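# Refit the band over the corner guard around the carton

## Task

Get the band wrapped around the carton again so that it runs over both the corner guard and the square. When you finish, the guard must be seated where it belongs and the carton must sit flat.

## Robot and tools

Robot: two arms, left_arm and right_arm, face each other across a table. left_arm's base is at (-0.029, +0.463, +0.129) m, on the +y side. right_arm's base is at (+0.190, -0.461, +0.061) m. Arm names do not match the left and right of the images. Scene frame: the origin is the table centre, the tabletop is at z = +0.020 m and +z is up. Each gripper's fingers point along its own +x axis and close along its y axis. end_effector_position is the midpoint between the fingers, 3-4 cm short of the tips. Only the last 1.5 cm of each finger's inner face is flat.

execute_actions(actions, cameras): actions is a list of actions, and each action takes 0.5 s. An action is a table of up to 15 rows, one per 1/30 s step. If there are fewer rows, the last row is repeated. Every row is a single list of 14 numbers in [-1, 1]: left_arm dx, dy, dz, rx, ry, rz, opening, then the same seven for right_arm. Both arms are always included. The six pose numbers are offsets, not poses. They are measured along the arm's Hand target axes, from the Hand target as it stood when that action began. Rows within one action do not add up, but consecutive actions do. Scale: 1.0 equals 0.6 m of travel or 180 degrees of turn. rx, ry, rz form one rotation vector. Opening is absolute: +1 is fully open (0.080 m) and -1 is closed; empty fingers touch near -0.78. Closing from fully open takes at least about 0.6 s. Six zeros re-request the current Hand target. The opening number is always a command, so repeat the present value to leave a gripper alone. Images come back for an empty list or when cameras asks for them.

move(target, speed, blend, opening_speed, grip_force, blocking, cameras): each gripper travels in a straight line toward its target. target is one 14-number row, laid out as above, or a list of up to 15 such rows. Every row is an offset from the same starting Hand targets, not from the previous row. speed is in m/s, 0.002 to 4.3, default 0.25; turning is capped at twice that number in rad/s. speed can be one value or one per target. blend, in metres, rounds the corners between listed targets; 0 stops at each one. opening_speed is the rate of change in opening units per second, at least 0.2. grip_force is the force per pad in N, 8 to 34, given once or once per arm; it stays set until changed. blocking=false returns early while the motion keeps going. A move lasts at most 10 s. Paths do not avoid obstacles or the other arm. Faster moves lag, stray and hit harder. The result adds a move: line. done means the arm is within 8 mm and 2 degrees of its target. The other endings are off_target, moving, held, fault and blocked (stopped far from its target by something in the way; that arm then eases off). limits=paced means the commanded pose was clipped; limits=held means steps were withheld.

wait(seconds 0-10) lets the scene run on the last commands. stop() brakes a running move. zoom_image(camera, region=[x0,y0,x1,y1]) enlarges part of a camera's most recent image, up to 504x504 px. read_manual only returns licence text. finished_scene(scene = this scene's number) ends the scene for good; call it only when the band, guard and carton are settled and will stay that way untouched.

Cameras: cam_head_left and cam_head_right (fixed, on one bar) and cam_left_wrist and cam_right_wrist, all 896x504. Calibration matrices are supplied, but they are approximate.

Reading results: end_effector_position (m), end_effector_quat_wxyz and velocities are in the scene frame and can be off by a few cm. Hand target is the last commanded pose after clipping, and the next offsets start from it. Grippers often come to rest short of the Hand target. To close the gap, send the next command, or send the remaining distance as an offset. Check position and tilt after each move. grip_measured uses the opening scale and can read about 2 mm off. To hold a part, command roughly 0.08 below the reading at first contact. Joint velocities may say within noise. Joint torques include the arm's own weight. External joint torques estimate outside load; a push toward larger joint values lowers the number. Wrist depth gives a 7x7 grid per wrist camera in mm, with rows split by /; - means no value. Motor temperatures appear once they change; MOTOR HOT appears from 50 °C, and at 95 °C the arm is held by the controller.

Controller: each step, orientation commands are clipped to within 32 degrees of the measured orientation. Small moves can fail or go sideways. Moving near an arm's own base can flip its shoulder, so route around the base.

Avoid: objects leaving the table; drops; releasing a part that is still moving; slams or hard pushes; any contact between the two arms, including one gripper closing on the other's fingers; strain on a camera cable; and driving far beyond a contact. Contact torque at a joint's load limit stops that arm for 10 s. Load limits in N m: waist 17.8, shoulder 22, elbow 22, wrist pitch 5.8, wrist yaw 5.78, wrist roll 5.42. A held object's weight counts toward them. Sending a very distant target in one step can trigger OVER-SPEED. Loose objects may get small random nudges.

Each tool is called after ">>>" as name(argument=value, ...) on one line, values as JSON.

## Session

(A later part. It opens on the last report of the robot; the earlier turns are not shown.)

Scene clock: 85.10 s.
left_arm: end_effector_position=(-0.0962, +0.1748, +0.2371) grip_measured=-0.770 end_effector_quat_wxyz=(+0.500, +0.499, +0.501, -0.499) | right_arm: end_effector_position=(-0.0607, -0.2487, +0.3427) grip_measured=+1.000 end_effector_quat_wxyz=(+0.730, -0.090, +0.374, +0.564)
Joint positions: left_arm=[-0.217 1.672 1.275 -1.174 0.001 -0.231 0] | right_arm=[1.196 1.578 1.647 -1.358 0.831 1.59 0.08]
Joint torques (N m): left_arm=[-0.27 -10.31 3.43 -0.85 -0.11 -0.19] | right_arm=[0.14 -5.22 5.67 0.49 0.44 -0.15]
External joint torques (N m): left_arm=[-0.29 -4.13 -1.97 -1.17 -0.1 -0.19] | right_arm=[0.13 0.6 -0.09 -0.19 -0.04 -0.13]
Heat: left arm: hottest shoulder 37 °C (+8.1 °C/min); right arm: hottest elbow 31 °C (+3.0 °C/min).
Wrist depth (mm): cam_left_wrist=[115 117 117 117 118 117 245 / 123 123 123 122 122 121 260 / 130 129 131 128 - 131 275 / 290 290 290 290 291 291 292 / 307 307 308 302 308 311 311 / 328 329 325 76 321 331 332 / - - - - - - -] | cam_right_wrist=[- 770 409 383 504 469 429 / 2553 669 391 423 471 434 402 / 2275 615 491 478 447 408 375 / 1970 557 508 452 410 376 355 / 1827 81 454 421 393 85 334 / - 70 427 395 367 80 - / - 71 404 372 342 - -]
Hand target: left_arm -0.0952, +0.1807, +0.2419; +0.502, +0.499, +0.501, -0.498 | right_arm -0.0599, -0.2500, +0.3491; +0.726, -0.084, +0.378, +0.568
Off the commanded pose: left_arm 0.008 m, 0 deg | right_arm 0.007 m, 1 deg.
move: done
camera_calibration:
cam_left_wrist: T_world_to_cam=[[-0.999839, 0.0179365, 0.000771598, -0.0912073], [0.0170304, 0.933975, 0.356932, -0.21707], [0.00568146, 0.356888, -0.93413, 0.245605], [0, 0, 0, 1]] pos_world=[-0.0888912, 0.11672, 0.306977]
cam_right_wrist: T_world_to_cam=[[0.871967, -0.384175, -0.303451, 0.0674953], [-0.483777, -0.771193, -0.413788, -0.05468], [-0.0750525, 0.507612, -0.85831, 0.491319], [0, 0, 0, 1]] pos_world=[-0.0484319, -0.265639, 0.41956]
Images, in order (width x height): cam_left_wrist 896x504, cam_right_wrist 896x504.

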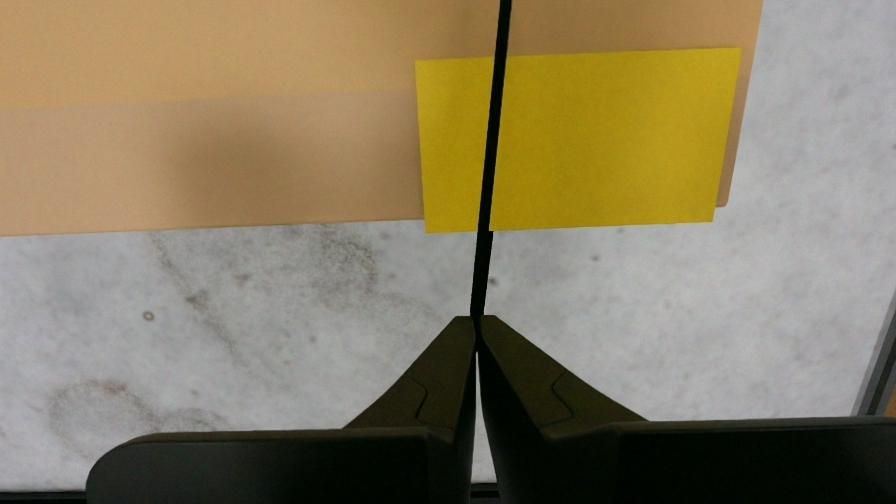

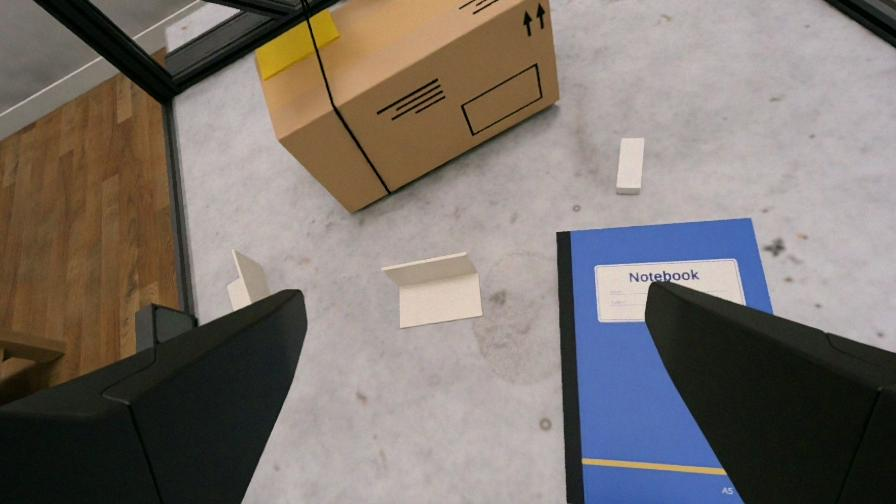

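>>> move(target=[[0.0, -0.0445, 0.0, 0,0,0,-1, 0,0,0,0,0,0,1],[0.0632, -0.0445, 0.0528, 0,0,0,-1, 0,0,0,0,0,0,1]], speed=0.07, blend=[0.003,0], cameras=["cam_left_wrist","cam_right_wrist"])

Scene clock: 86.80 s.
left_arm: end_effector_position=(-0.1205, +0.1533, +0.2083) grip_measured=-0.770 end_effector_quat_wxyz=(+0.504, +0.499, +0.500, -0.498) | right_arm: end_effector_position=(-0.0607, -0.2487, +0.3427) grip_measured=+1.000 end_effector_quat_wxyz=(+0.730, -0.090, +0.374, +0.564)
Joint positions: left_arm=[-0.278 1.793 1.3 -1.077 -0.005 -0.297 0] | right_arm=[1.196 1.578 1.647 -1.358 0.831 1.59 0.08]
Joint torques (N m): left_arm=[0.14 -5.51 5.11 0.88 0.09 0.17] | right_arm=[0.15 -5.32 5.72 0.5 0.45 -0.17]
External joint torques (N m): left_arm=[0.14 1.27 -0.07 0.57 0.11 0.17] | right_arm=[0.16 0.53 -0.01 -0.17 -0.03 -0.15]
Heat: left arm: hottest shoulder 37 °C (+8.0 °C/min); right arm: hottest shoulder 31 °C (+4.0 °C/min).
Wrist depth (mm): cam_left_wrist=[92 92 91 92 92 92 220 / - 97 97 97 97 99 232 / 102 103 101 99 100 240 245 / 108 108 107 105 105 255 259 / 117 115 114 110 111 277 276 / 297 296 292 76 288 294 291 / - - - - - - -] | cam_right_wrist=[2195 713 414 384 502 469 431 / 2383 669 389 424 473 434 402 / 2383 621 496 481 444 410 378 / 2034 570 505 450 410 372 354 / 1867 81 451 419 394 85 333 / - 70 425 398 367 80 - / - 71 404 372 344 - -]
Hand target: left_arm -0.1217, +0.1490, +0.2040; +0.502, +0.499, +0.501, -0.498 | right_arm -0.0599, -0.2500, +0.3491; +0.726, -0.084, +0.378, +0.568
Off the commanded pose: left_arm 0.006 m, 0 deg | right_arm 0.007 m, 1 deg.
move: done
camera_calibration:
cam_left_wrist: T_world_to_cam=[[-0.999907, 0.0129488, -0.00434981, -0.113321], [0.0105696, 0.935142, 0.354117, -0.186695], [0.00865308, 0.354038, -0.935191, 0.227409], [0, 0, 0, 1]] pos_world=[-0.113305, 0.0955416, 0.27829]
cam_right_wrist: T_world_to_cam=[[0.871967, -0.384175, -0.303451, 0.0674953], [-0.483777, -0.771193, -0.413788, -0.05468], [-0.0750525, 0.507612, -0.85831, 0.491319], [0, 0, 0, 1]] pos_world=[-0.0484319, -0.265639, 0.41956]
Images, in order (width x height): cam_left_wrist 896x504, cam_right_wrist 896x504.

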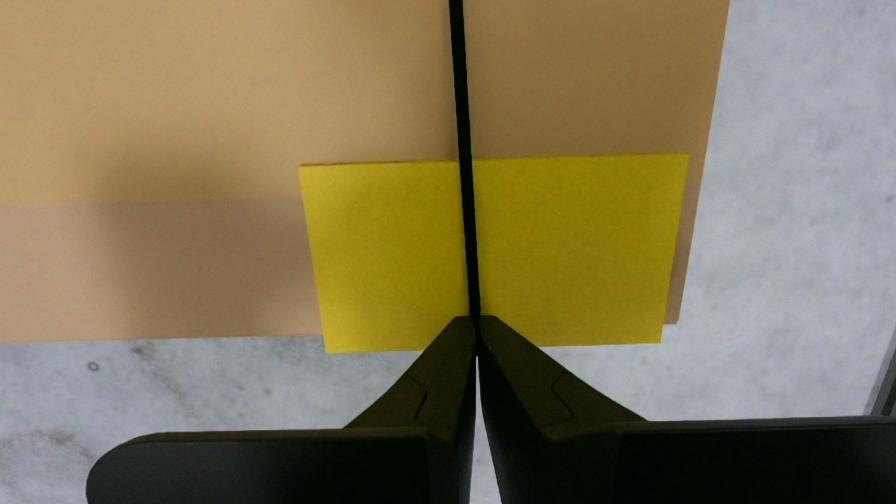

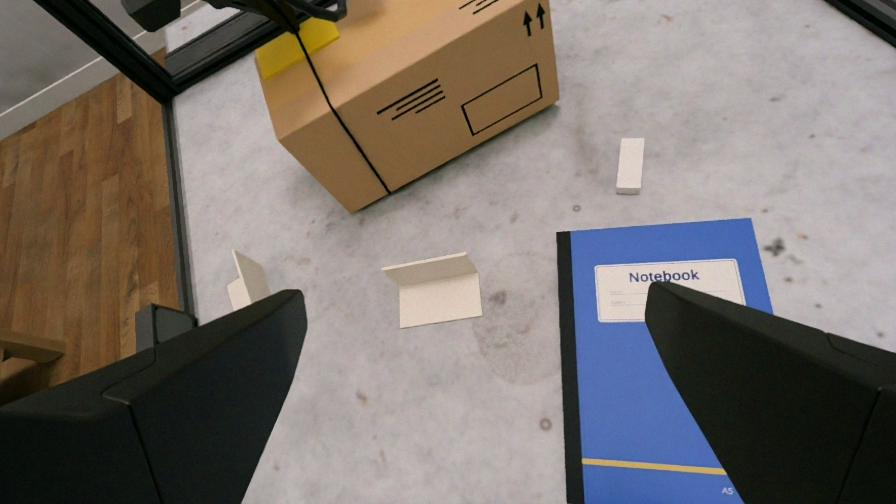

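>>> move(target=[[0, 0, 0, 0,0,0,-0.45, 0,0,0,0,0,0,1],[0, 0, 0, 0,0,0,-0.3, 0,0,0,0,0,0,1],[-0.075, 0, 0, 0,0,0,-0.3, 0,0,0,0,0,0,1]], speed=0.08, opening_speed=1.0, cameras=["cam_left_wrist","cam_right_wrist"])

Scene clock: 90.73 s.
left_arm: end_effector_position=(-0.1201, +0.1515, +0.2419) grip_measured=-0.303 end_effector_quat_wxyz=(+0.500, +0.506, +0.505, -0.489) | right_arm: end_effector_position=(-0.0607, -0.2487, +0.3427) grip_measured=+1.000 end_effector_quat_wxyz=(+0.730, -0.090, +0.374, +0.564)
Joint positions: left_arm=[-0.275 1.796 1.439 -1.238 -0.004 -0.297 0.021] | right_arm=[1.196 1.578 1.647 -1.358 0.831 1.59 0.08]
Joint torques (N m): left_arm=[-0.18 -9.64 5.65 0.02 0.05 0.12] | right_arm=[0.1 -5.25 5.76 0.51 0.46 -0.18]
External joint torques (N m): left_arm=[-0.13 -2.61 0.24 -0.28 0.06 0.12] | right_arm=[0.17 0.49 0.08 -0.15 -0.02 -0.16]
Heat: left arm: hottest shoulder 36 °C (+6.0 °C/min); right arm: hottest shoulder 31 °C (+3.0 °C/min).
Wrist depth (mm): cam_left_wrist=[120 120 120 119 120 247 245 / 127 127 126 125 126 261 260 / 135 133 133 132 132 276 276 / 143 143 142 140 142 295 295 / 320 317 313 312 312 315 315 / 343 338 - 335 84 333 338 / - - - 364 77 - -] | cam_right_wrist=[- 765 416 385 510 471 426 / 2453 673 391 423 470 437 400 / 2296 615 494 482 446 410 377 / 1986 565 501 450 412 376 354 / 1827 79 453 424 392 85 335 / - 70 428 396 367 80 - / - 71 402 373 343 - -]
Hand target: left_arm -0.1217, +0.1490, +0.2489; +0.502, +0.499, +0.501, -0.498 | right_arm -0.0599, -0.2500, +0.3491; +0.726, -0.084, +0.378, +0.568
Off the commanded pose: left_arm 0.008 m, 1 deg | right_arm 0.007 m, 1 deg.
move: done
camera_calibration:
cam_left_wrist: T_world_to_cam=[[-0.999893, 0.0104774, -0.0101598, -0.110924], [0.00587509, 0.926211, 0.376959, -0.201653], [0.0133597, 0.376859, -0.926174, 0.254458], [0, 0, 0, 1]] pos_world=[-0.113127, 0.0920411, 0.31056]
cam_right_wrist: T_world_to_cam=[[0.871967, -0.384175, -0.303451, 0.0674953], [-0.483777, -0.771193, -0.413788, -0.05468], [-0.0750525, 0.507612, -0.85831, 0.491319], [0, 0, 0, 1]] pos_world=[-0.0484319, -0.265639, 0.41956]
Images, in order (width x height): cam_left_wrist 896x504, cam_right_wrist 896x504.

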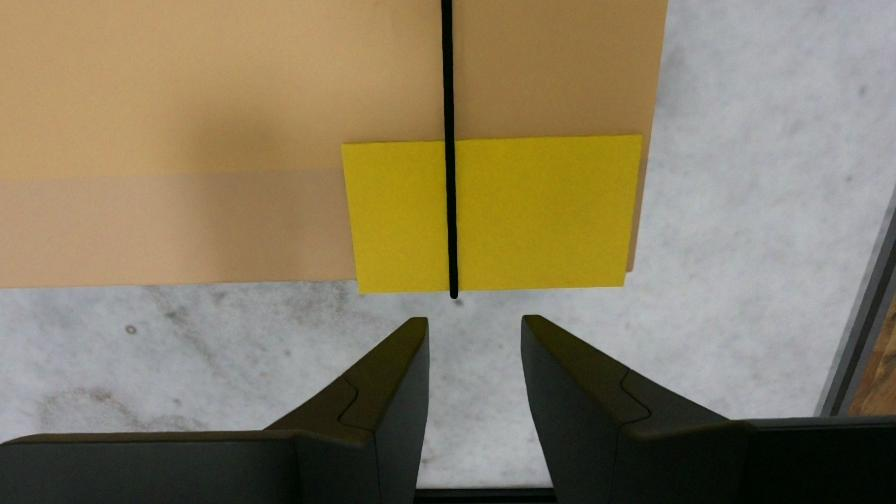

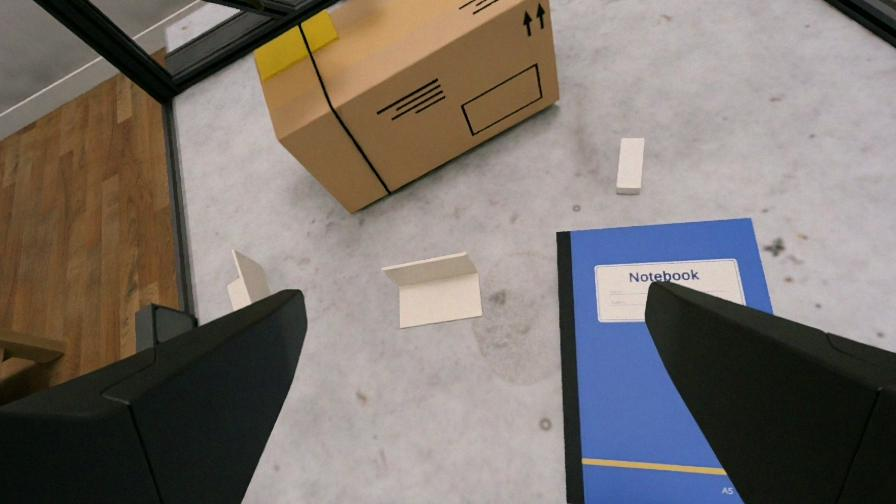

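>>> move(target=[[-0.1433, 0.02, -0.1683, 0,-0.2222,0,-0.3, 0,0,0,0,0,0,1]], speed=0.2, cameras=["all"])

>>> zoom_image(camera="cam_left_wrist", region=[420, 60, 640, 320])

>>> zoom_image(camera="cam_right_wrist", region=[230, 0, 450, 220])

Scene clock: 93.43 s.
left_arm: end_effector_position=(-0.1114, +0.2489, +0.3354) grip_measured=-0.303 end_effector_quat_wxyz=(+0.641, +0.301, +0.299, -0.639) | right_arm: end_effector_position=(-0.0607, -0.2487, +0.3427) grip_measured=+1.000 end_effector_quat_wxyz=(+0.730, -0.090, +0.374, +0.564)
Joint positions: left_arm=[-0.602 0.928 0.944 -0.991 -0.38 -0.495 0.021] | right_arm=[1.196 1.578 1.647 -1.358 0.831 1.59 0.08]
Joint torques (N m): left_arm=[-0.24 -3.68 4.28 1.07 -0.38 -0.19] | right_arm=[0.15 -5.25 5.68 0.51 0.47 -0.18]
External joint torques (N m): left_arm=[-0.23 -1.97 -1.7 -0.05 -0.18 -0.19] | right_arm=[0.16 0.55 -0.04 -0.16 -0.01 -0.17]
Heat: left arm: hottest shoulder 36 °C (+6.1 °C/min); right arm: hottest shoulder 31 °C (+3.0 °C/min).
Wrist depth (mm): cam_left_wrist=[497 495 485 486 481 475 1477 / 470 300 297 293 448 448 1384 / 445 283 281 280 422 427 1296 / 424 273 272 281 405 405 1212 / 402 396 393 384 389 384 389 / 383 385 - 371 84 372 371 / - - - 356 77 - -] | cam_right_wrist=[- 732 420 382 508 471 431 / 2478 682 392 426 469 437 398 / 2254 615 493 487 444 409 376 / 2051 569 504 457 413 373 353 / 1840 79 454 421 392 85 333 / - 70 425 397 370 80 - / - 71 404 373 343 - -]
Hand target: left_arm -0.1104, +0.2500, +0.3349; +0.643, +0.299, +0.299, -0.639 | right_arm -0.0599, -0.2500, +0.3491; +0.726, -0.084, +0.378, +0.568
Off the commanded pose: left_arm 0.002 m, 0 deg | right_arm 0.007 m, 1 deg.
move: done
camera_calibration:
cam_left_wrist: T_world_to_cam=[[-0.999748, 0.015035, -0.0166933, -0.101218], [0.0196256, 0.946116, -0.323234, -0.0957857], [0.010934, -0.32348, -0.946172, 0.484962], [0, 0, 0, 1]] pos_world=[-0.104615, 0.249022, 0.426207]
cam_right_wrist: T_world_to_cam=[[0.871967, -0.384175, -0.303451, 0.0674953], [-0.483777, -0.771193, -0.413788, -0.05468], [-0.0750525, 0.507612, -0.85831, 0.491319], [0, 0, 0, 1]] pos_world=[-0.0484319, -0.265639, 0.41956]

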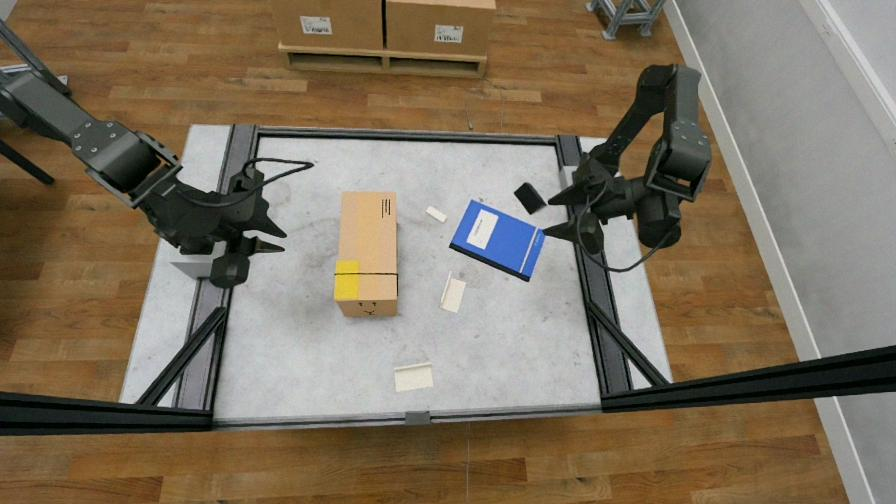

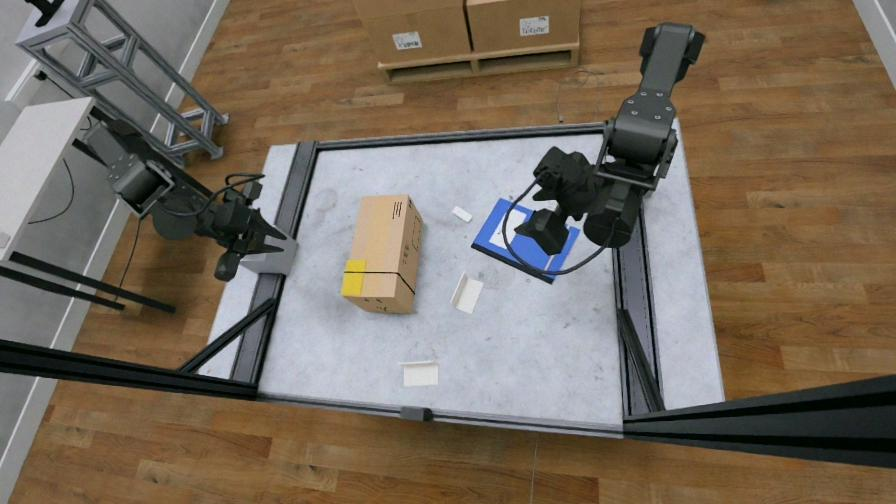

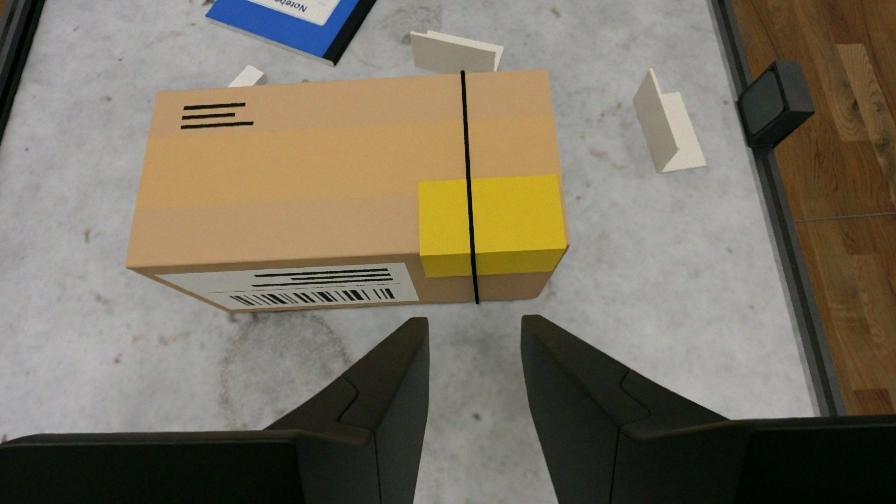

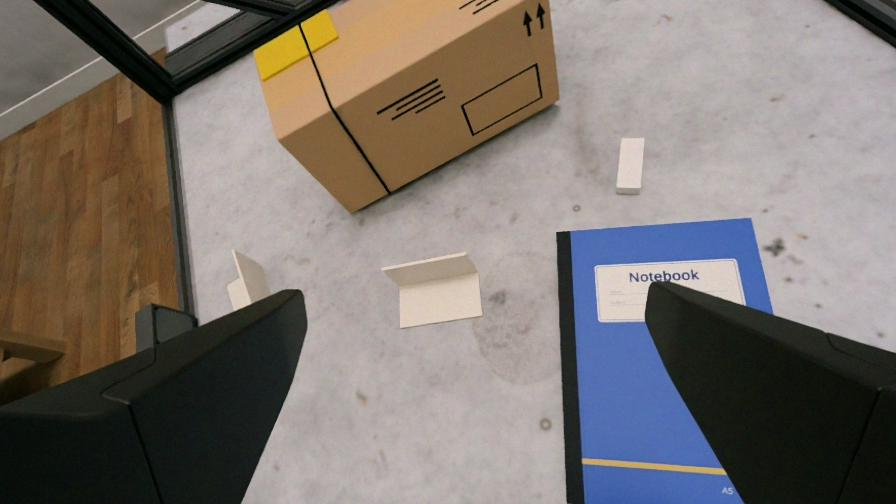

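Scaled by 1.938 from the camera's 896x504 image, which has a finer 1280x720 frame.

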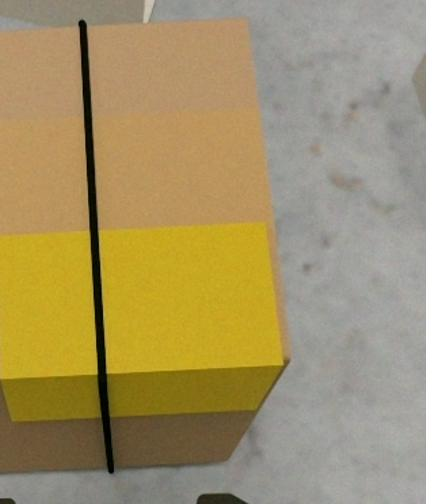

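Scaled by 2.291 from the camera's 896x504 image, which has a finer 1280x720 frame.

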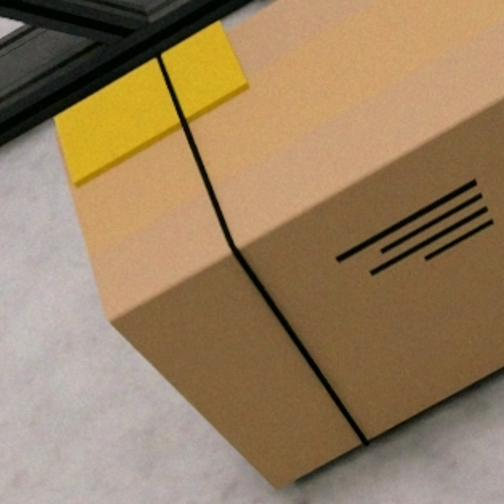

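>>> zoom_image(camera="cam_right_wrist", region=[330, 150, 430, 230])

>>> zoom_image(camera="cam_left_wrist", region=[440, 220, 600, 320])

>>> zoom_image(camera="cam_head_right", region=[320, 175, 440, 325])

>>> zoom_image(camera="cam_head_left", region=[310, 175, 430, 325])

Scaled by 5.040 from the camera's 896x504 image, which has a finer 1280x720 frame.

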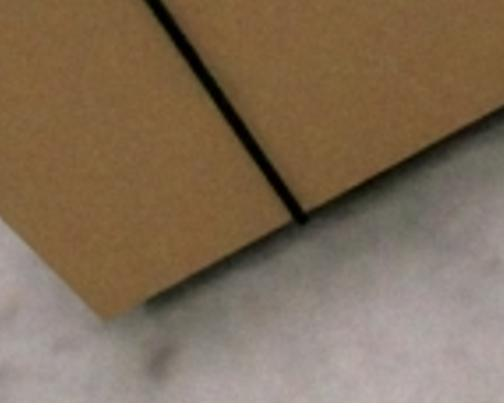

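Scaled by 3.150 from the camera's 896x504 image, which has a finer 1280x720 frame.

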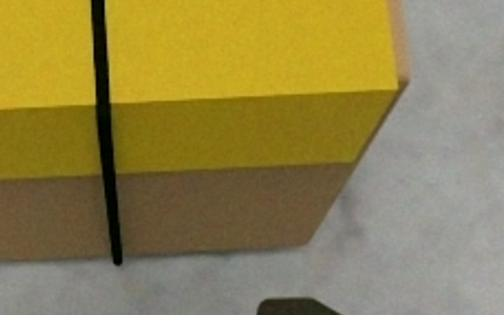

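Scaled by 3.360 from the camera's 896x504 image, which has a finer 1280x720 frame.

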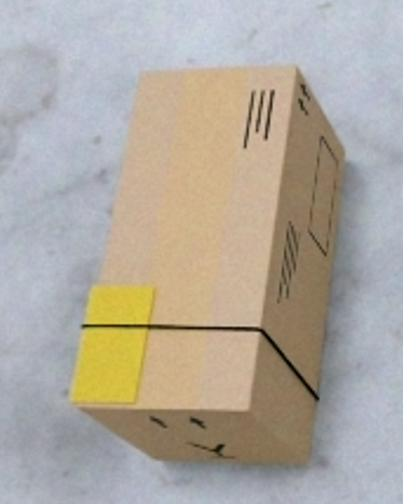

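Scaled by 3.360 from the camera's 896x504 image, which has a finer 1280x720 frame.

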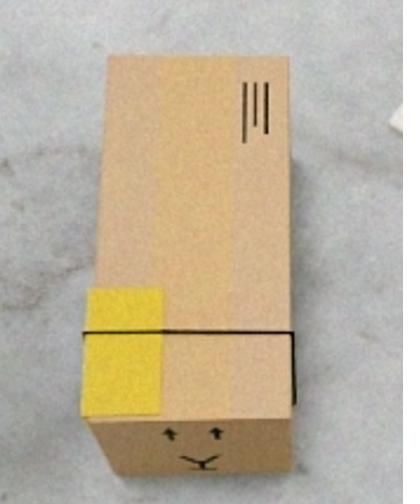

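>>> zoom_image(camera="cam_head_left", region=[325, 250, 405, 325])

>>> zoom_image(camera="cam_head_right", region=[335, 250, 425, 325])

Scaled by 6.300 from the camera's 896x504 image, which has a finer 1280x720 frame.

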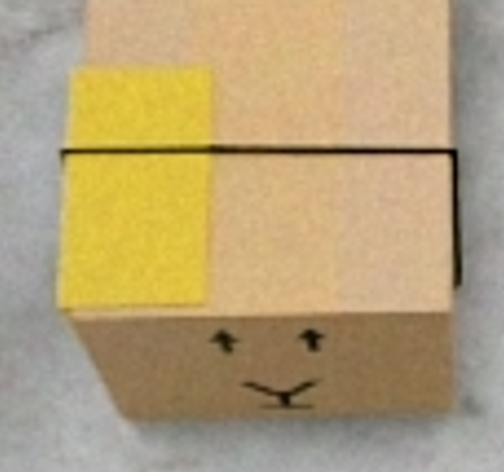

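Scaled by 5.600 from the camera's 896x504 image, which has a finer 1280x720 frame.

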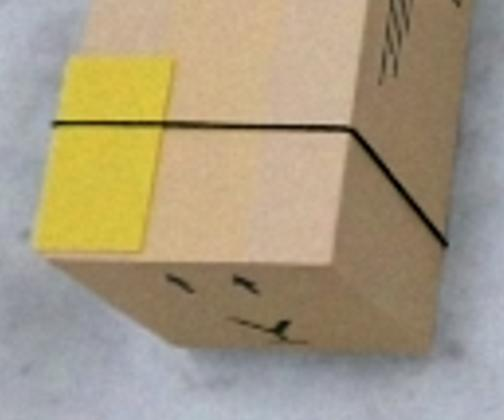

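>>> zoom_image(camera="cam_left_wrist", region=[110, 70, 270, 320])

>>> zoom_image(camera="cam_left_wrist", region=[440, 50, 580, 130])

Scaled by 2.016 from the camera's 896x504 image, which has a finer 1280x720 frame.

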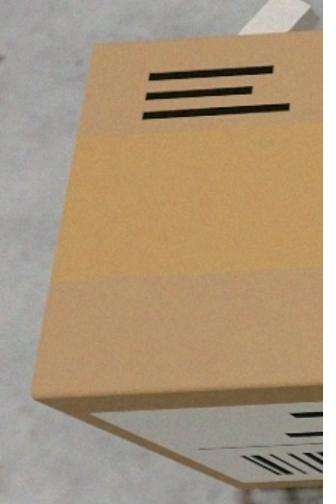

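Scaled by 3.600 from the camera's 896x504 image, which has a finer 1280x720 frame.

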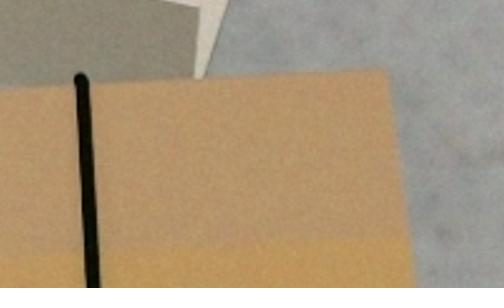

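>>> move(target=[[0.3402, -0.0068, 0.1722, 0,0.2222,0,-0.4, 0,0,0,0,0,0,1]], speed=0.2, cameras=["cam_left_wrist"])

Scene clock: 100.73 s.
left_arm: end_effector_position=(-0.1127, +0.0422, +0.2473) grip_measured=-0.397 end_effector_quat_wxyz=(+0.504, +0.498, +0.501, -0.498) | right_arm: end_effector_position=(-0.0607, -0.2487, +0.3427) grip_measured=+1.000 end_effector_quat_wxyz=(+0.730, -0.090, +0.374, +0.564)
Joint positions: left_arm=[-0.186 2.207 2.051 -1.413 -0.004 -0.207 0.017] | right_arm=[1.196 1.578 1.647 -1.358 0.831 1.59 0.08]
Joint torques (N m): left_arm=[0.14 -9.41 5.75 0.08 0.07 0.16] | right_arm=[0.19 -5.23 5.68 0.49 0.46 -0.17]
External joint torques (N m): left_arm=[0.12 0.38 0.3 -0.26 0.08 0.16] | right_arm=[0.16 0.54 -0.05 -0.19 -0.02 -0.16]
Heat: left arm: hottest shoulder 35 °C (+5.0 °C/min); right arm: hottest elbow 32 °C (+2.0 °C/min).
Wrist depth (mm): cam_left_wrist=[247 247 248 249 249 249 249 / 261 262 262 263 262 263 265 / 269 247 235 230 272 280 281 / 168 153 149 148 147 296 299 / 151 151 152 149 151 316 317 / 161 162 - 155 86 334 344 / - - - 172 - - -] | cam_right_wrist=[266 226 302 381 502 470 431 / 2406 675 397 428 469 434 400 / 2317 612 510 478 447 407 379 / 2051 571 500 448 417 375 354 / 1970 79 448 418 397 85 333 / - 70 423 397 366 80 - / - 70 404 372 342 - -]
Hand target: left_arm -0.1132, +0.0396, +0.2450; +0.502, +0.499, +0.501, -0.498 | right_arm -0.0599, -0.2500, +0.3491; +0.726, -0.084, +0.378, +0.568
Off the commanded pose: left_arm 0.004 m, 0 deg | right_arm 0.007 m, 1 deg.
move: done
camera_calibration:
cam_left_wrist: T_world_to_cam=[[-0.999924, 0.0118243, -0.0035882, -0.103969], [0.00979171, 0.935345, 0.353603, -0.0966501], [0.00753729, 0.35354, -0.935389, 0.303176], [0, 0, 0, 1]] pos_world=[-0.1053, -0.0155543, 0.31739]
Images, in order (width x height): cam_left_wrist 896x504.

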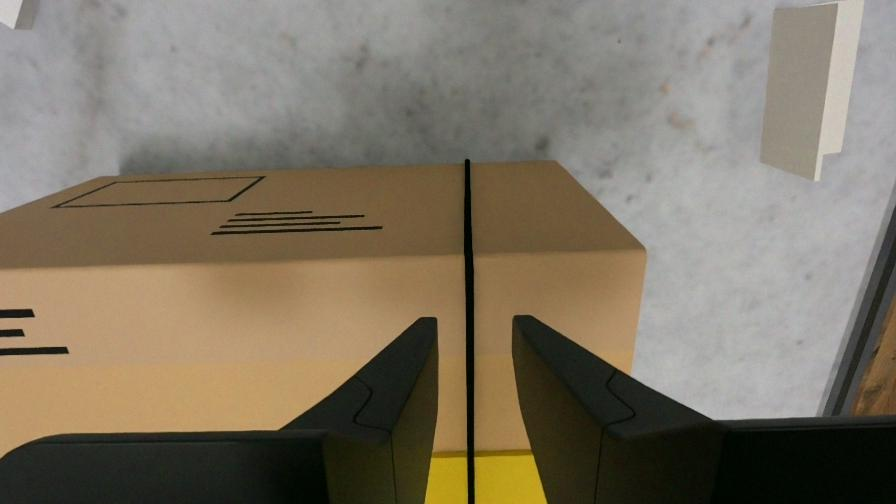

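>>> move(target=[[0.05, 0, -0.005, 0,0,0,-0.4, 0,0,0,0,0,0,1],[0.0692, 0, -0.005, 0,0,0,-0.4, 0,0,0,0,0,0,1],[0.0692, 0, -0.005, 0,0,0,-1, 0,0,0,0,0,0,1]], speed=[0.1,0.04,0.04], blend=[0.005,0,0], opening_speed=1.0, cameras=["cam_left_wrist"])

Scene clock: 103.00 s.
left_arm: end_effector_position=(-0.1127, +0.0398, +0.2093) grip_measured=-0.769 end_effector_quat_wxyz=(+0.506, +0.494, +0.498, -0.501) | right_arm: end_effector_position=(-0.0607, -0.2487, +0.3427) grip_measured=+1.000 end_effector_quat_wxyz=(+0.730, -0.090, +0.374, +0.564)
Joint positions: left_arm=[-0.185 2.204 1.895 -1.247 -0.004 -0.207 0] | right_arm=[1.196 1.578 1.647 -1.358 0.831 1.59 0.08]
Joint torques (N m): left_arm=[-0.13 -10.51 2.84 0.57 0.05 0.12] | right_arm=[0.17 -5.15 5.7 0.49 0.45 -0.17]
External joint torques (N m): left_arm=[-0.11 -0.78 -2.6 0.22 0.06 0.11] | right_arm=[0.13 0.61 -0.02 -0.19 -0.02 -0.16]
Heat: left arm: hottest shoulder 35 °C (+5.0 °C/min); right arm: hottest elbow 32 °C (+2.0 °C/min).
Wrist depth (mm): cam_left_wrist=[217 217 218 218 218 219 216 / 229 229 229 229 230 231 227 / 237 235 237 237 241 244 251 / 178 162 169 155 150 258 259 / 114 115 119 113 115 268 276 / 117 119 117 76 117 285 294 / - - - - - - -] | cam_right_wrist=[186 242 240 383 501 471 428 / 2453 303 382 420 476 436 400 / 2296 615 521 482 446 404 377 / 1940 573 500 460 413 371 355 / 1867 79 452 421 392 85 333 / - 70 424 395 368 80 - / - 71 402 370 340 - -]
Hand target: left_arm -0.1132, +0.0426, +0.2034; +0.502, +0.499, +0.501, -0.498 | right_arm -0.0599, -0.2500, +0.3491; +0.726, -0.084, +0.378, +0.568
Off the commanded pose: left_arm 0.006 m, 1 deg | right_arm 0.007 m, 1 deg.
move: done
camera_calibration:
cam_left_wrist: T_world_to_cam=[[-0.999942, 0.0106561, -0.00136623, -0.104518], [0.00954439, 0.939516, 0.342373, -0.07889], [0.00493196, 0.34234, -0.939563, 0.26942], [0, 0, 0, 1]] pos_world=[-0.105088, -0.0170011, 0.280004]
Images, in order (width x height): cam_left_wrist 896x504.

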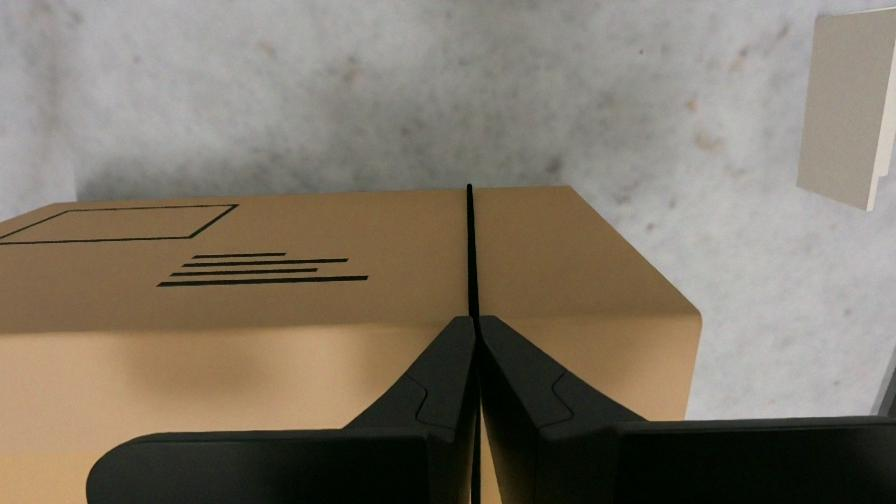

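>>> move(target=[[-0.0125, -0.004, 0, 0,0,0,-1, 0,0,0,0,0,0,1],[-0.0125, -0.030, 0, 0,0,0,-1, 0,0,0,0,0,0,1],[0.0, -0.030, 0, 0,0,0,-1, 0,0,0,0,0,0,1]], speed=0.05, blend=[0.003,0.002,0], cameras=["cam_left_wrist"])

Scene clock: 104.70 s.
left_arm: end_effector_position=(-0.1243, +0.0394, +0.2128) grip_measured=-0.771 end_effector_quat_wxyz=(+0.512, +0.493, +0.494, -0.500) | right_arm: end_effector_position=(-0.0607, -0.2487, +0.3427) grip_measured=+1.000 end_effector_quat_wxyz=(+0.730, -0.090, +0.374, +0.564)
Joint positions: left_arm=[-0.215 2.209 1.916 -1.256 -0.016 -0.239 0] | right_arm=[1.196 1.578 1.647 -1.358 0.831 1.59 0.08]
Joint torques (N m): left_arm=[-1.2 -9.03 3.59 0.39 0.46 -0.19] | right_arm=[0.18 -5.28 5.71 0.51 0.48 -0.15]
External joint torques (N m): left_arm=[-1.26 0.81 -1.91 0.02 0.48 -0.19] | right_arm=[0.16 0.42 0.03 -0.16 0 -0.14]
Heat: left arm: hottest shoulder 36 °C (+6.0 °C/min); right arm: hottest elbow 32 °C (+2.0 °C/min).
Wrist depth (mm): cam_left_wrist=[219 219 219 219 219 218 215 / 231 231 231 230 230 230 228 / 241 241 238 238 240 243 248 / 177 162 170 156 152 257 256 / 116 116 116 113 116 272 274 / 119 121 119 75 117 287 292 / - - - - - - -] | cam_right_wrist=[184 242 285 381 501 472 434 / 2383 297 381 426 468 434 402 / 2339 618 521 481 444 406 375 / 2018 564 506 457 409 375 355 / 1867 79 451 422 393 85 334 / - 70 426 393 371 80 - / - 71 404 371 351 - -]
Hand target: left_arm -0.1312, +0.0425, +0.2035; +0.502, +0.499, +0.501, -0.498 | right_arm -0.0599, -0.2500, +0.3491; +0.726, -0.084, +0.378, +0.568
Off the commanded pose: left_arm 0.012 m, 2 deg | right_arm 0.007 m, 1 deg.
move: off_target (left_arm); blend cut to 0 m at target 1
camera_calibration:
cam_left_wrist: T_world_to_cam=[[-0.999917, 0.00767918, -0.010352, -0.114143], [0.00379431, 0.942929, 0.332971, -0.0783666], [0.0123182, 0.332904, -0.94288, 0.274925], [0, 0, 0, 1]] pos_world=[-0.117222, -0.016753, 0.284133]
Images, in order (width x height): cam_left_wrist 896x504.

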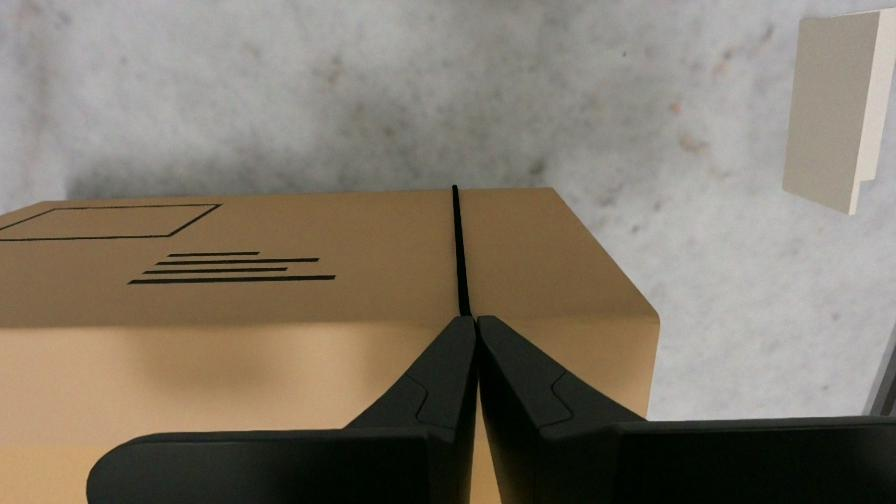

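>>> move(target=[[0, 0, 0, 0,0,0,-0.45, 0,0,0,0,0,0,1],[0, 0, 0, 0,0,0,-0.3, 0,0,0,0,0,0,1],[-0.0667, 0, 0, 0,0,0,-0.3, 0,0,0,0,0,0,1]], speed=0.08, opening_speed=1.0, cameras=["cam_left_wrist","cam_right_wrist"])

Scene clock: 108.03 s.
left_arm: end_effector_position=(-0.1294, +0.0448, +0.2457) grip_measured=-0.303 end_effector_quat_wxyz=(+0.502, +0.500, +0.499, -0.499) | right_arm: end_effector_position=(-0.0607, -0.2487, +0.3427) grip_measured=+1.000 end_effector_quat_wxyz=(+0.730, -0.090, +0.374, +0.564)
Joint positions: left_arm=[-0.226 2.212 2.053 -1.409 -0.004 -0.24 0.021] | right_arm=[1.196 1.578 1.647 -1.358 0.831 1.59 0.08]
Joint torques (N m): left_arm=[-0.22 -9.43 5.77 0.07 0.07 -0.19] | right_arm=[0.15 -5.23 5.63 0.51 0.46 -0.17]
External joint torques (N m): left_arm=[-0.29 0.2 0.43 -0.24 0.08 -0.19] | right_arm=[0.22 0.56 -0.08 -0.15 -0.03 -0.15]
Heat: left arm: hottest shoulder 36 °C (+5.1 °C/min); right arm: hottest elbow 32 °C (+2.0 °C/min).
Wrist depth (mm): cam_left_wrist=[245 246 247 248 247 247 249 / 260 260 260 261 261 261 261 / 248 237 228 215 274 277 276 / 161 146 144 144 157 293 295 / 149 149 150 148 305 313 318 / 160 158 - 158 84 330 342 / - - - 168 77 - -] | cam_right_wrist=[264 217 397 378 504 468 427 / 2528 669 383 423 474 434 400 / 2317 618 505 478 447 408 374 / 2068 559 505 452 413 378 355 / 1854 79 453 423 391 85 334 / - 70 426 395 365 80 - / - 71 404 373 341 - -]
Hand target: left_arm -0.1312, +0.0425, +0.2435; +0.502, +0.499, +0.501, -0.498 | right_arm -0.0599, -0.2500, +0.3491; +0.726, -0.084, +0.378, +0.568
Off the commanded pose: left_arm 0.004 m, 0 deg | right_arm 0.007 m, 1 deg.
move: done; target 2's new opening was sent with left_arm's hand 0.010 m and 1 deg from that target
camera_calibration:
cam_left_wrist: T_world_to_cam=[[-0.999834, 0.0178663, -0.00355974, -0.121034], [0.0154512, 0.93518, 0.353834, -0.0976857], [0.00965071, 0.353721, -0.935301, 0.301032], [0, 0, 0, 1]] pos_world=[-0.122409, -0.012965, 0.315689]
cam_right_wrist: T_world_to_cam=[[0.871967, -0.384175, -0.303451, 0.0674953], [-0.483777, -0.771193, -0.413788, -0.05468], [-0.0750525, 0.507612, -0.85831, 0.491319], [0, 0, 0, 1]] pos_world=[-0.0484319, -0.265639, 0.41956]
Images, in order (width x height): cam_left_wrist 896x504, cam_right_wrist 896x504.

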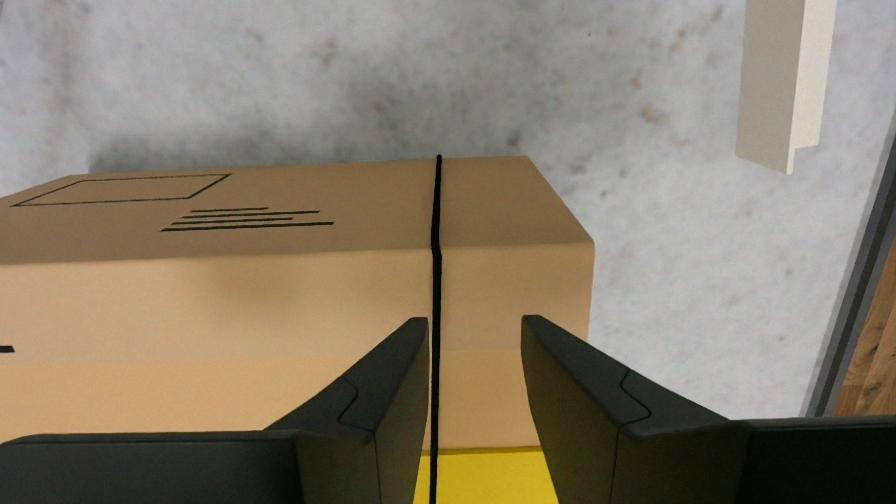

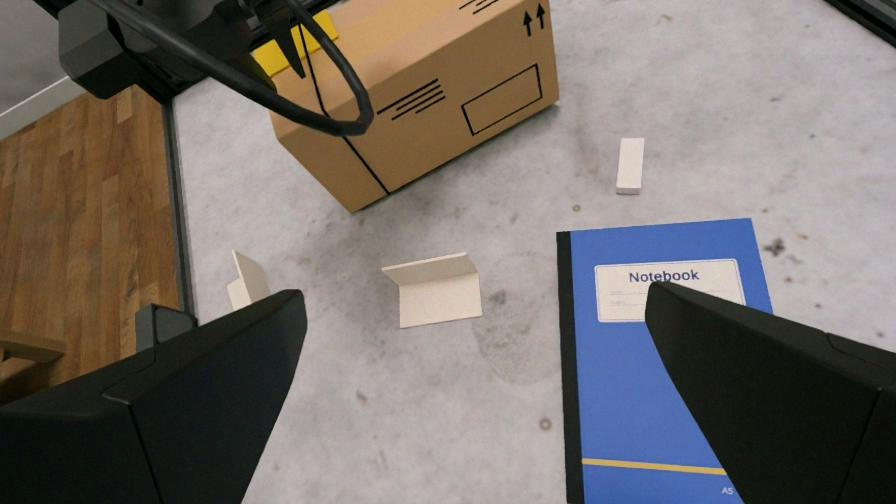

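>>> move(target=[[-0.0108, 0.0275, -0.1808, 0,0,0,-0.4, 0,0,0,0,0,0,1]], speed=0.15, cameras=["cam_left_wrist"])

Scene clock: 109.77 s.
left_arm: end_effector_position=(-0.1149, +0.1493, +0.2460) grip_measured=-0.397 end_effector_quat_wxyz=(+0.499, +0.505, +0.502, -0.495) | right_arm: end_effector_position=(-0.0607, -0.2487, +0.3427) grip_measured=+1.000 end_effector_quat_wxyz=(+0.730, -0.090, +0.374, +0.564)
Joint positions: left_arm=[-0.258 1.789 1.446 -1.243 -0.004 -0.271 0.017] | right_arm=[1.196 1.578 1.647 -1.358 0.831 1.59 0.08]
Joint torques (N m): left_arm=[-0.23 -10.45 3.66 0.3 0.05 -0.19] | right_arm=[0.15 -5.26 5.7 0.49 0.48 -0.18]
External joint torques (N m): left_arm=[-0.23 -3.49 -1.72 0 0.06 -0.19] | right_arm=[0.15 0.56 -0.03 -0.18 0 -0.16]
Heat: left arm: hottest shoulder 36 °C (+4.0 °C/min); right arm: hottest elbow 32 °C (+2.0 °C/min).
Wrist depth (mm): cam_left_wrist=[125 125 124 124 124 251 251 / 131 131 131 131 130 266 265 / 139 138 138 137 134 281 281 / 147 148 147 144 143 299 299 / 322 321 320 314 314 320 318 / 344 339 - 90 86 338 341 / - - - 362 - - -] | cam_right_wrist=[- 792 418 383 504 470 430 / 2607 669 390 428 469 434 401 / 2275 615 504 479 445 405 378 / 2068 567 501 455 414 379 353 / 1840 79 451 421 395 85 335 / - 70 426 397 367 80 - / - 71 408 372 342 - -]
Hand target: left_arm -0.1153, +0.1510, +0.2500; +0.502, +0.499, +0.500, -0.498 | right_arm -0.0599, -0.2500, +0.3491; +0.726, -0.084, +0.378, +0.568
Off the commanded pose: left_arm 0.004 m, 1 deg | right_arm 0.007 m, 1 deg.
move: done
camera_calibration:
cam_left_wrist: T_world_to_cam=[[-0.999799, 0.0187773, -0.00702558, -0.107689], [0.0148764, 0.929746, 0.367902, -0.198492], [0.0134402, 0.367723, -0.929838, 0.261338], [0, 0, 0, 1]] pos_world=[-0.108227, 0.0904694, 0.315271]
Images, in order (width x height): cam_left_wrist 896x504.

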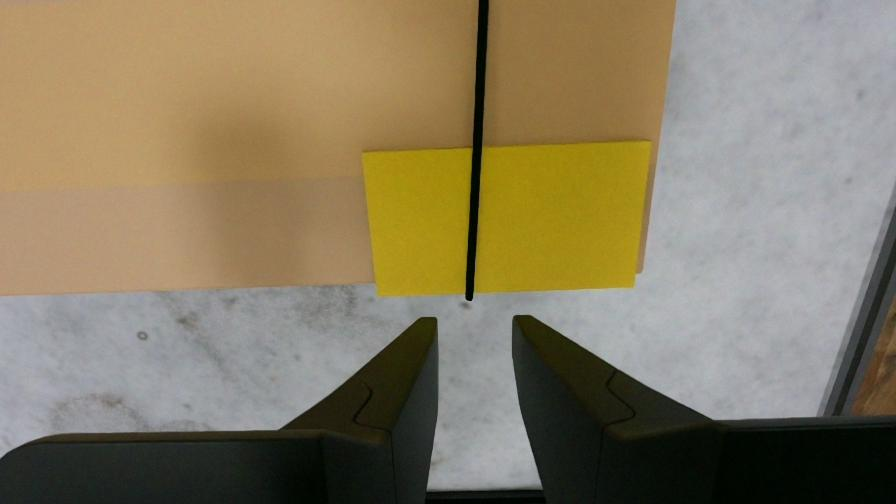

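>>> move(target=[[0.05, 0, -0.0017, 0,0,0,-0.4, 0,0,0,0,0,0,1],[0.0783, 0, -0.0017, 0,0,0,-0.4, 0,0,0,0,0,0,1],[0.0783, 0, -0.0017, 0,0,0,-1, 0,0,0,0,0,0,1]], speed=[0.1,0.04,0.04], blend=[0.005,0,0], opening_speed=1.0, cameras=["cam_left_wrist"])

Scene clock: 112.47 s.
left_arm: end_effector_position=(-0.1154, +0.1495, +0.2086) grip_measured=-0.769 end_effector_quat_wxyz=(+0.504, +0.495, +0.497, -0.504) | right_arm: end_effector_position=(-0.0607, -0.2487, +0.3427) grip_measured=+1.000 end_effector_quat_wxyz=(+0.730, -0.090, +0.374, +0.564)
Joint positions: left_arm=[-0.259 1.788 1.295 -1.06 -0.003 -0.272 0] | right_arm=[1.196 1.578 1.647 -1.358 0.831 1.59 0.08]
Joint torques (N m): left_arm=[-0.15 -6.8 3.25 0.38 0.01 -0.19] | right_arm=[0.17 -5.28 5.79 0.51 0.46 -0.17]
External joint torques (N m): left_arm=[-0.18 0.05 -2.07 0.02 0.02 -0.19] | right_arm=[0.2 0.42 0.11 -0.17 -0.02 -0.16]
Heat: left arm: hottest shoulder 37 °C (+4.0 °C/min); right arm: hottest elbow 32 °C (+2.0 °C/min).
Wrist depth (mm): cam_left_wrist=[92 92 91 91 93 93 221 / - 96 97 97 97 98 234 / 102 103 102 101 101 102 246 / 108 108 107 106 105 253 261 / 115 115 114 109 112 270 276 / 291 292 288 76 287 293 292 / - - - - - - -] | cam_right_wrist=[- 707 416 384 504 469 430 / 2528 673 390 421 474 435 403 / 2296 615 500 486 445 406 376 / 2051 557 501 456 412 375 356 / 1882 79 451 421 390 85 334 / - 70 426 397 364 80 - / - 71 402 372 340 - -]
Hand target: left_arm -0.1152, +0.1521, +0.2029; +0.502, +0.499, +0.501, -0.498 | right_arm -0.0599, -0.2500, +0.3491; +0.726, -0.084, +0.378, +0.568
Off the commanded pose: left_arm 0.006 m, 1 deg | right_arm 0.007 m, 1 deg.
move: done
camera_calibration:
cam_left_wrist: T_world_to_cam=[[-0.999817, 0.0190482, 0.00187347, -0.110358], [0.0185511, 0.940302, 0.339836, -0.180237], [0.00471163, 0.339809, -0.940483, 0.231844], [0, 0, 0, 1]] pos_world=[-0.108087, 0.0927968, 0.279503]
Images, in order (width x height): cam_left_wrist 896x504.

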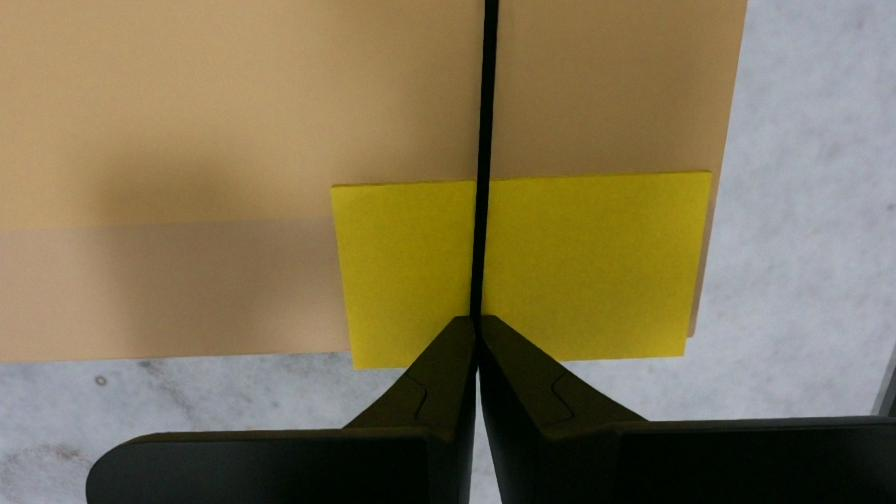

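>>> move(target=[[-0.0583, 0, -0.0433, 0,0,0,-1, 0,0,0,0,0,0,1],[-0.0583, -0.018, -0.0433, 0,0,0,-1, 0,0,0,0,0,0,1],[-0.0018, -0.018, 0.0052, 0,0,0,-1, 0,0,0,0,0,0,1]], speed=0.07, blend=[0.004,0.003,0], cameras=["cam_left_wrist","cam_right_wrist"])

Scene clock: 114.60 s.
left_arm: end_effector_position=(-0.1250, +0.1524, +0.2084) grip_measured=-0.770 end_effector_quat_wxyz=(+0.504, +0.498, +0.500, -0.498) | right_arm: end_effector_position=(-0.0607, -0.2487, +0.3427) grip_measured=+1.000 end_effector_quat_wxyz=(+0.730, -0.090, +0.374, +0.564)
Joint positions: left_arm=[-0.291 1.798 1.307 -1.076 -0.005 -0.31 0] | right_arm=[1.196 1.578 1.647 -1.358 0.831 1.59 0.08]
Joint torques (N m): left_arm=[0.12 -5.64 5.03 0.71 0.1 0.15] | right_arm=[0.13 -5.22 5.61 0.51 0.45 -0.18]
External joint torques (N m): left_arm=[0.16 1.21 -0.17 0.4 0.11 0.15] | right_arm=[0.1 0.55 -0.1 -0.16 -0.03 -0.17]
Heat: left arm: hottest shoulder 36 °C (+3.0 °C/min); right arm: hottest elbow 32 °C (+2.0 °C/min).
Wrist depth (mm): cam_left_wrist=[92 92 91 91 92 215 220 / - 96 97 97 97 227 231 / 102 103 101 100 100 242 245 / 108 108 107 105 105 256 259 / 117 115 114 109 111 277 274 / 296 295 291 76 286 293 291 / - - - - - - -] | cam_right_wrist=[648 693 407 381 499 469 430 / 2406 669 392 429 474 434 400 / 2275 612 489 478 446 407 375 / 2002 570 504 457 411 374 357 / 1867 79 451 417 393 85 333 / - 70 424 395 367 80 - / - 71 404 372 341 - -]
Hand target: left_arm -0.1260, +0.1489, +0.2041; +0.502, +0.499, +0.501, -0.498 | right_arm -0.0599, -0.2500, +0.3491; +0.726, -0.084, +0.378, +0.568
Off the commanded pose: left_arm 0.006 m, 0 deg | right_arm 0.007 m, 1 deg.
move: done
camera_calibration:
cam_left_wrist: T_world_to_cam=[[-0.999914, 0.0125478, -0.00389014, -0.117799], [0.0103821, 0.936228, 0.35124, -0.185438], [0.00804935, 0.35117, -0.936277, 0.228478], [0, 0, 0, 1]] pos_world=[-0.117702, 0.0948554, 0.278594]
cam_right_wrist: T_world_to_cam=[[0.871967, -0.384175, -0.303451, 0.0674953], [-0.483777, -0.771193, -0.413788, -0.05468], [-0.0750525, 0.507612, -0.85831, 0.491319], [0, 0, 0, 1]] pos_world=[-0.0484319, -0.265639, 0.41956]
Images, in order (width x height): cam_left_wrist 896x504, cam_right_wrist 896x504.

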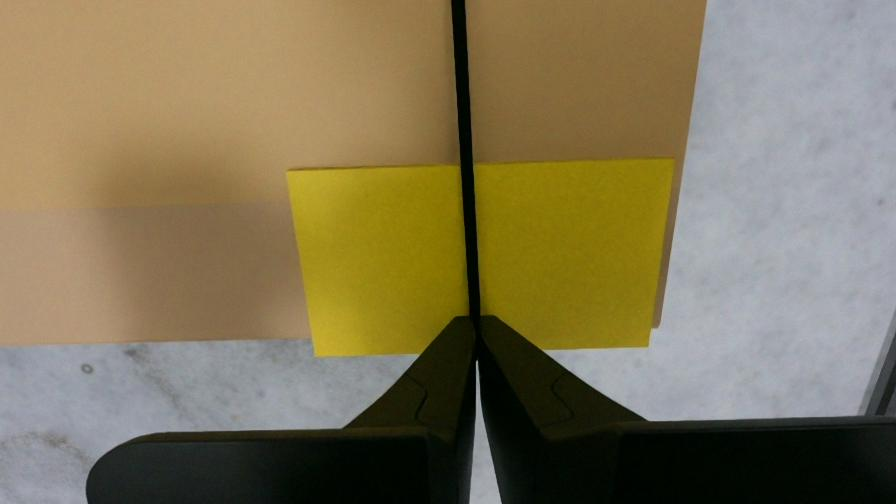

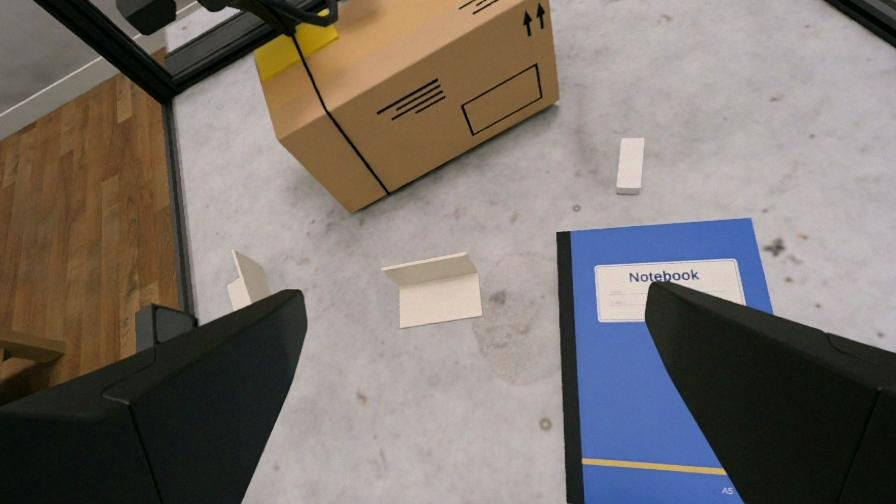

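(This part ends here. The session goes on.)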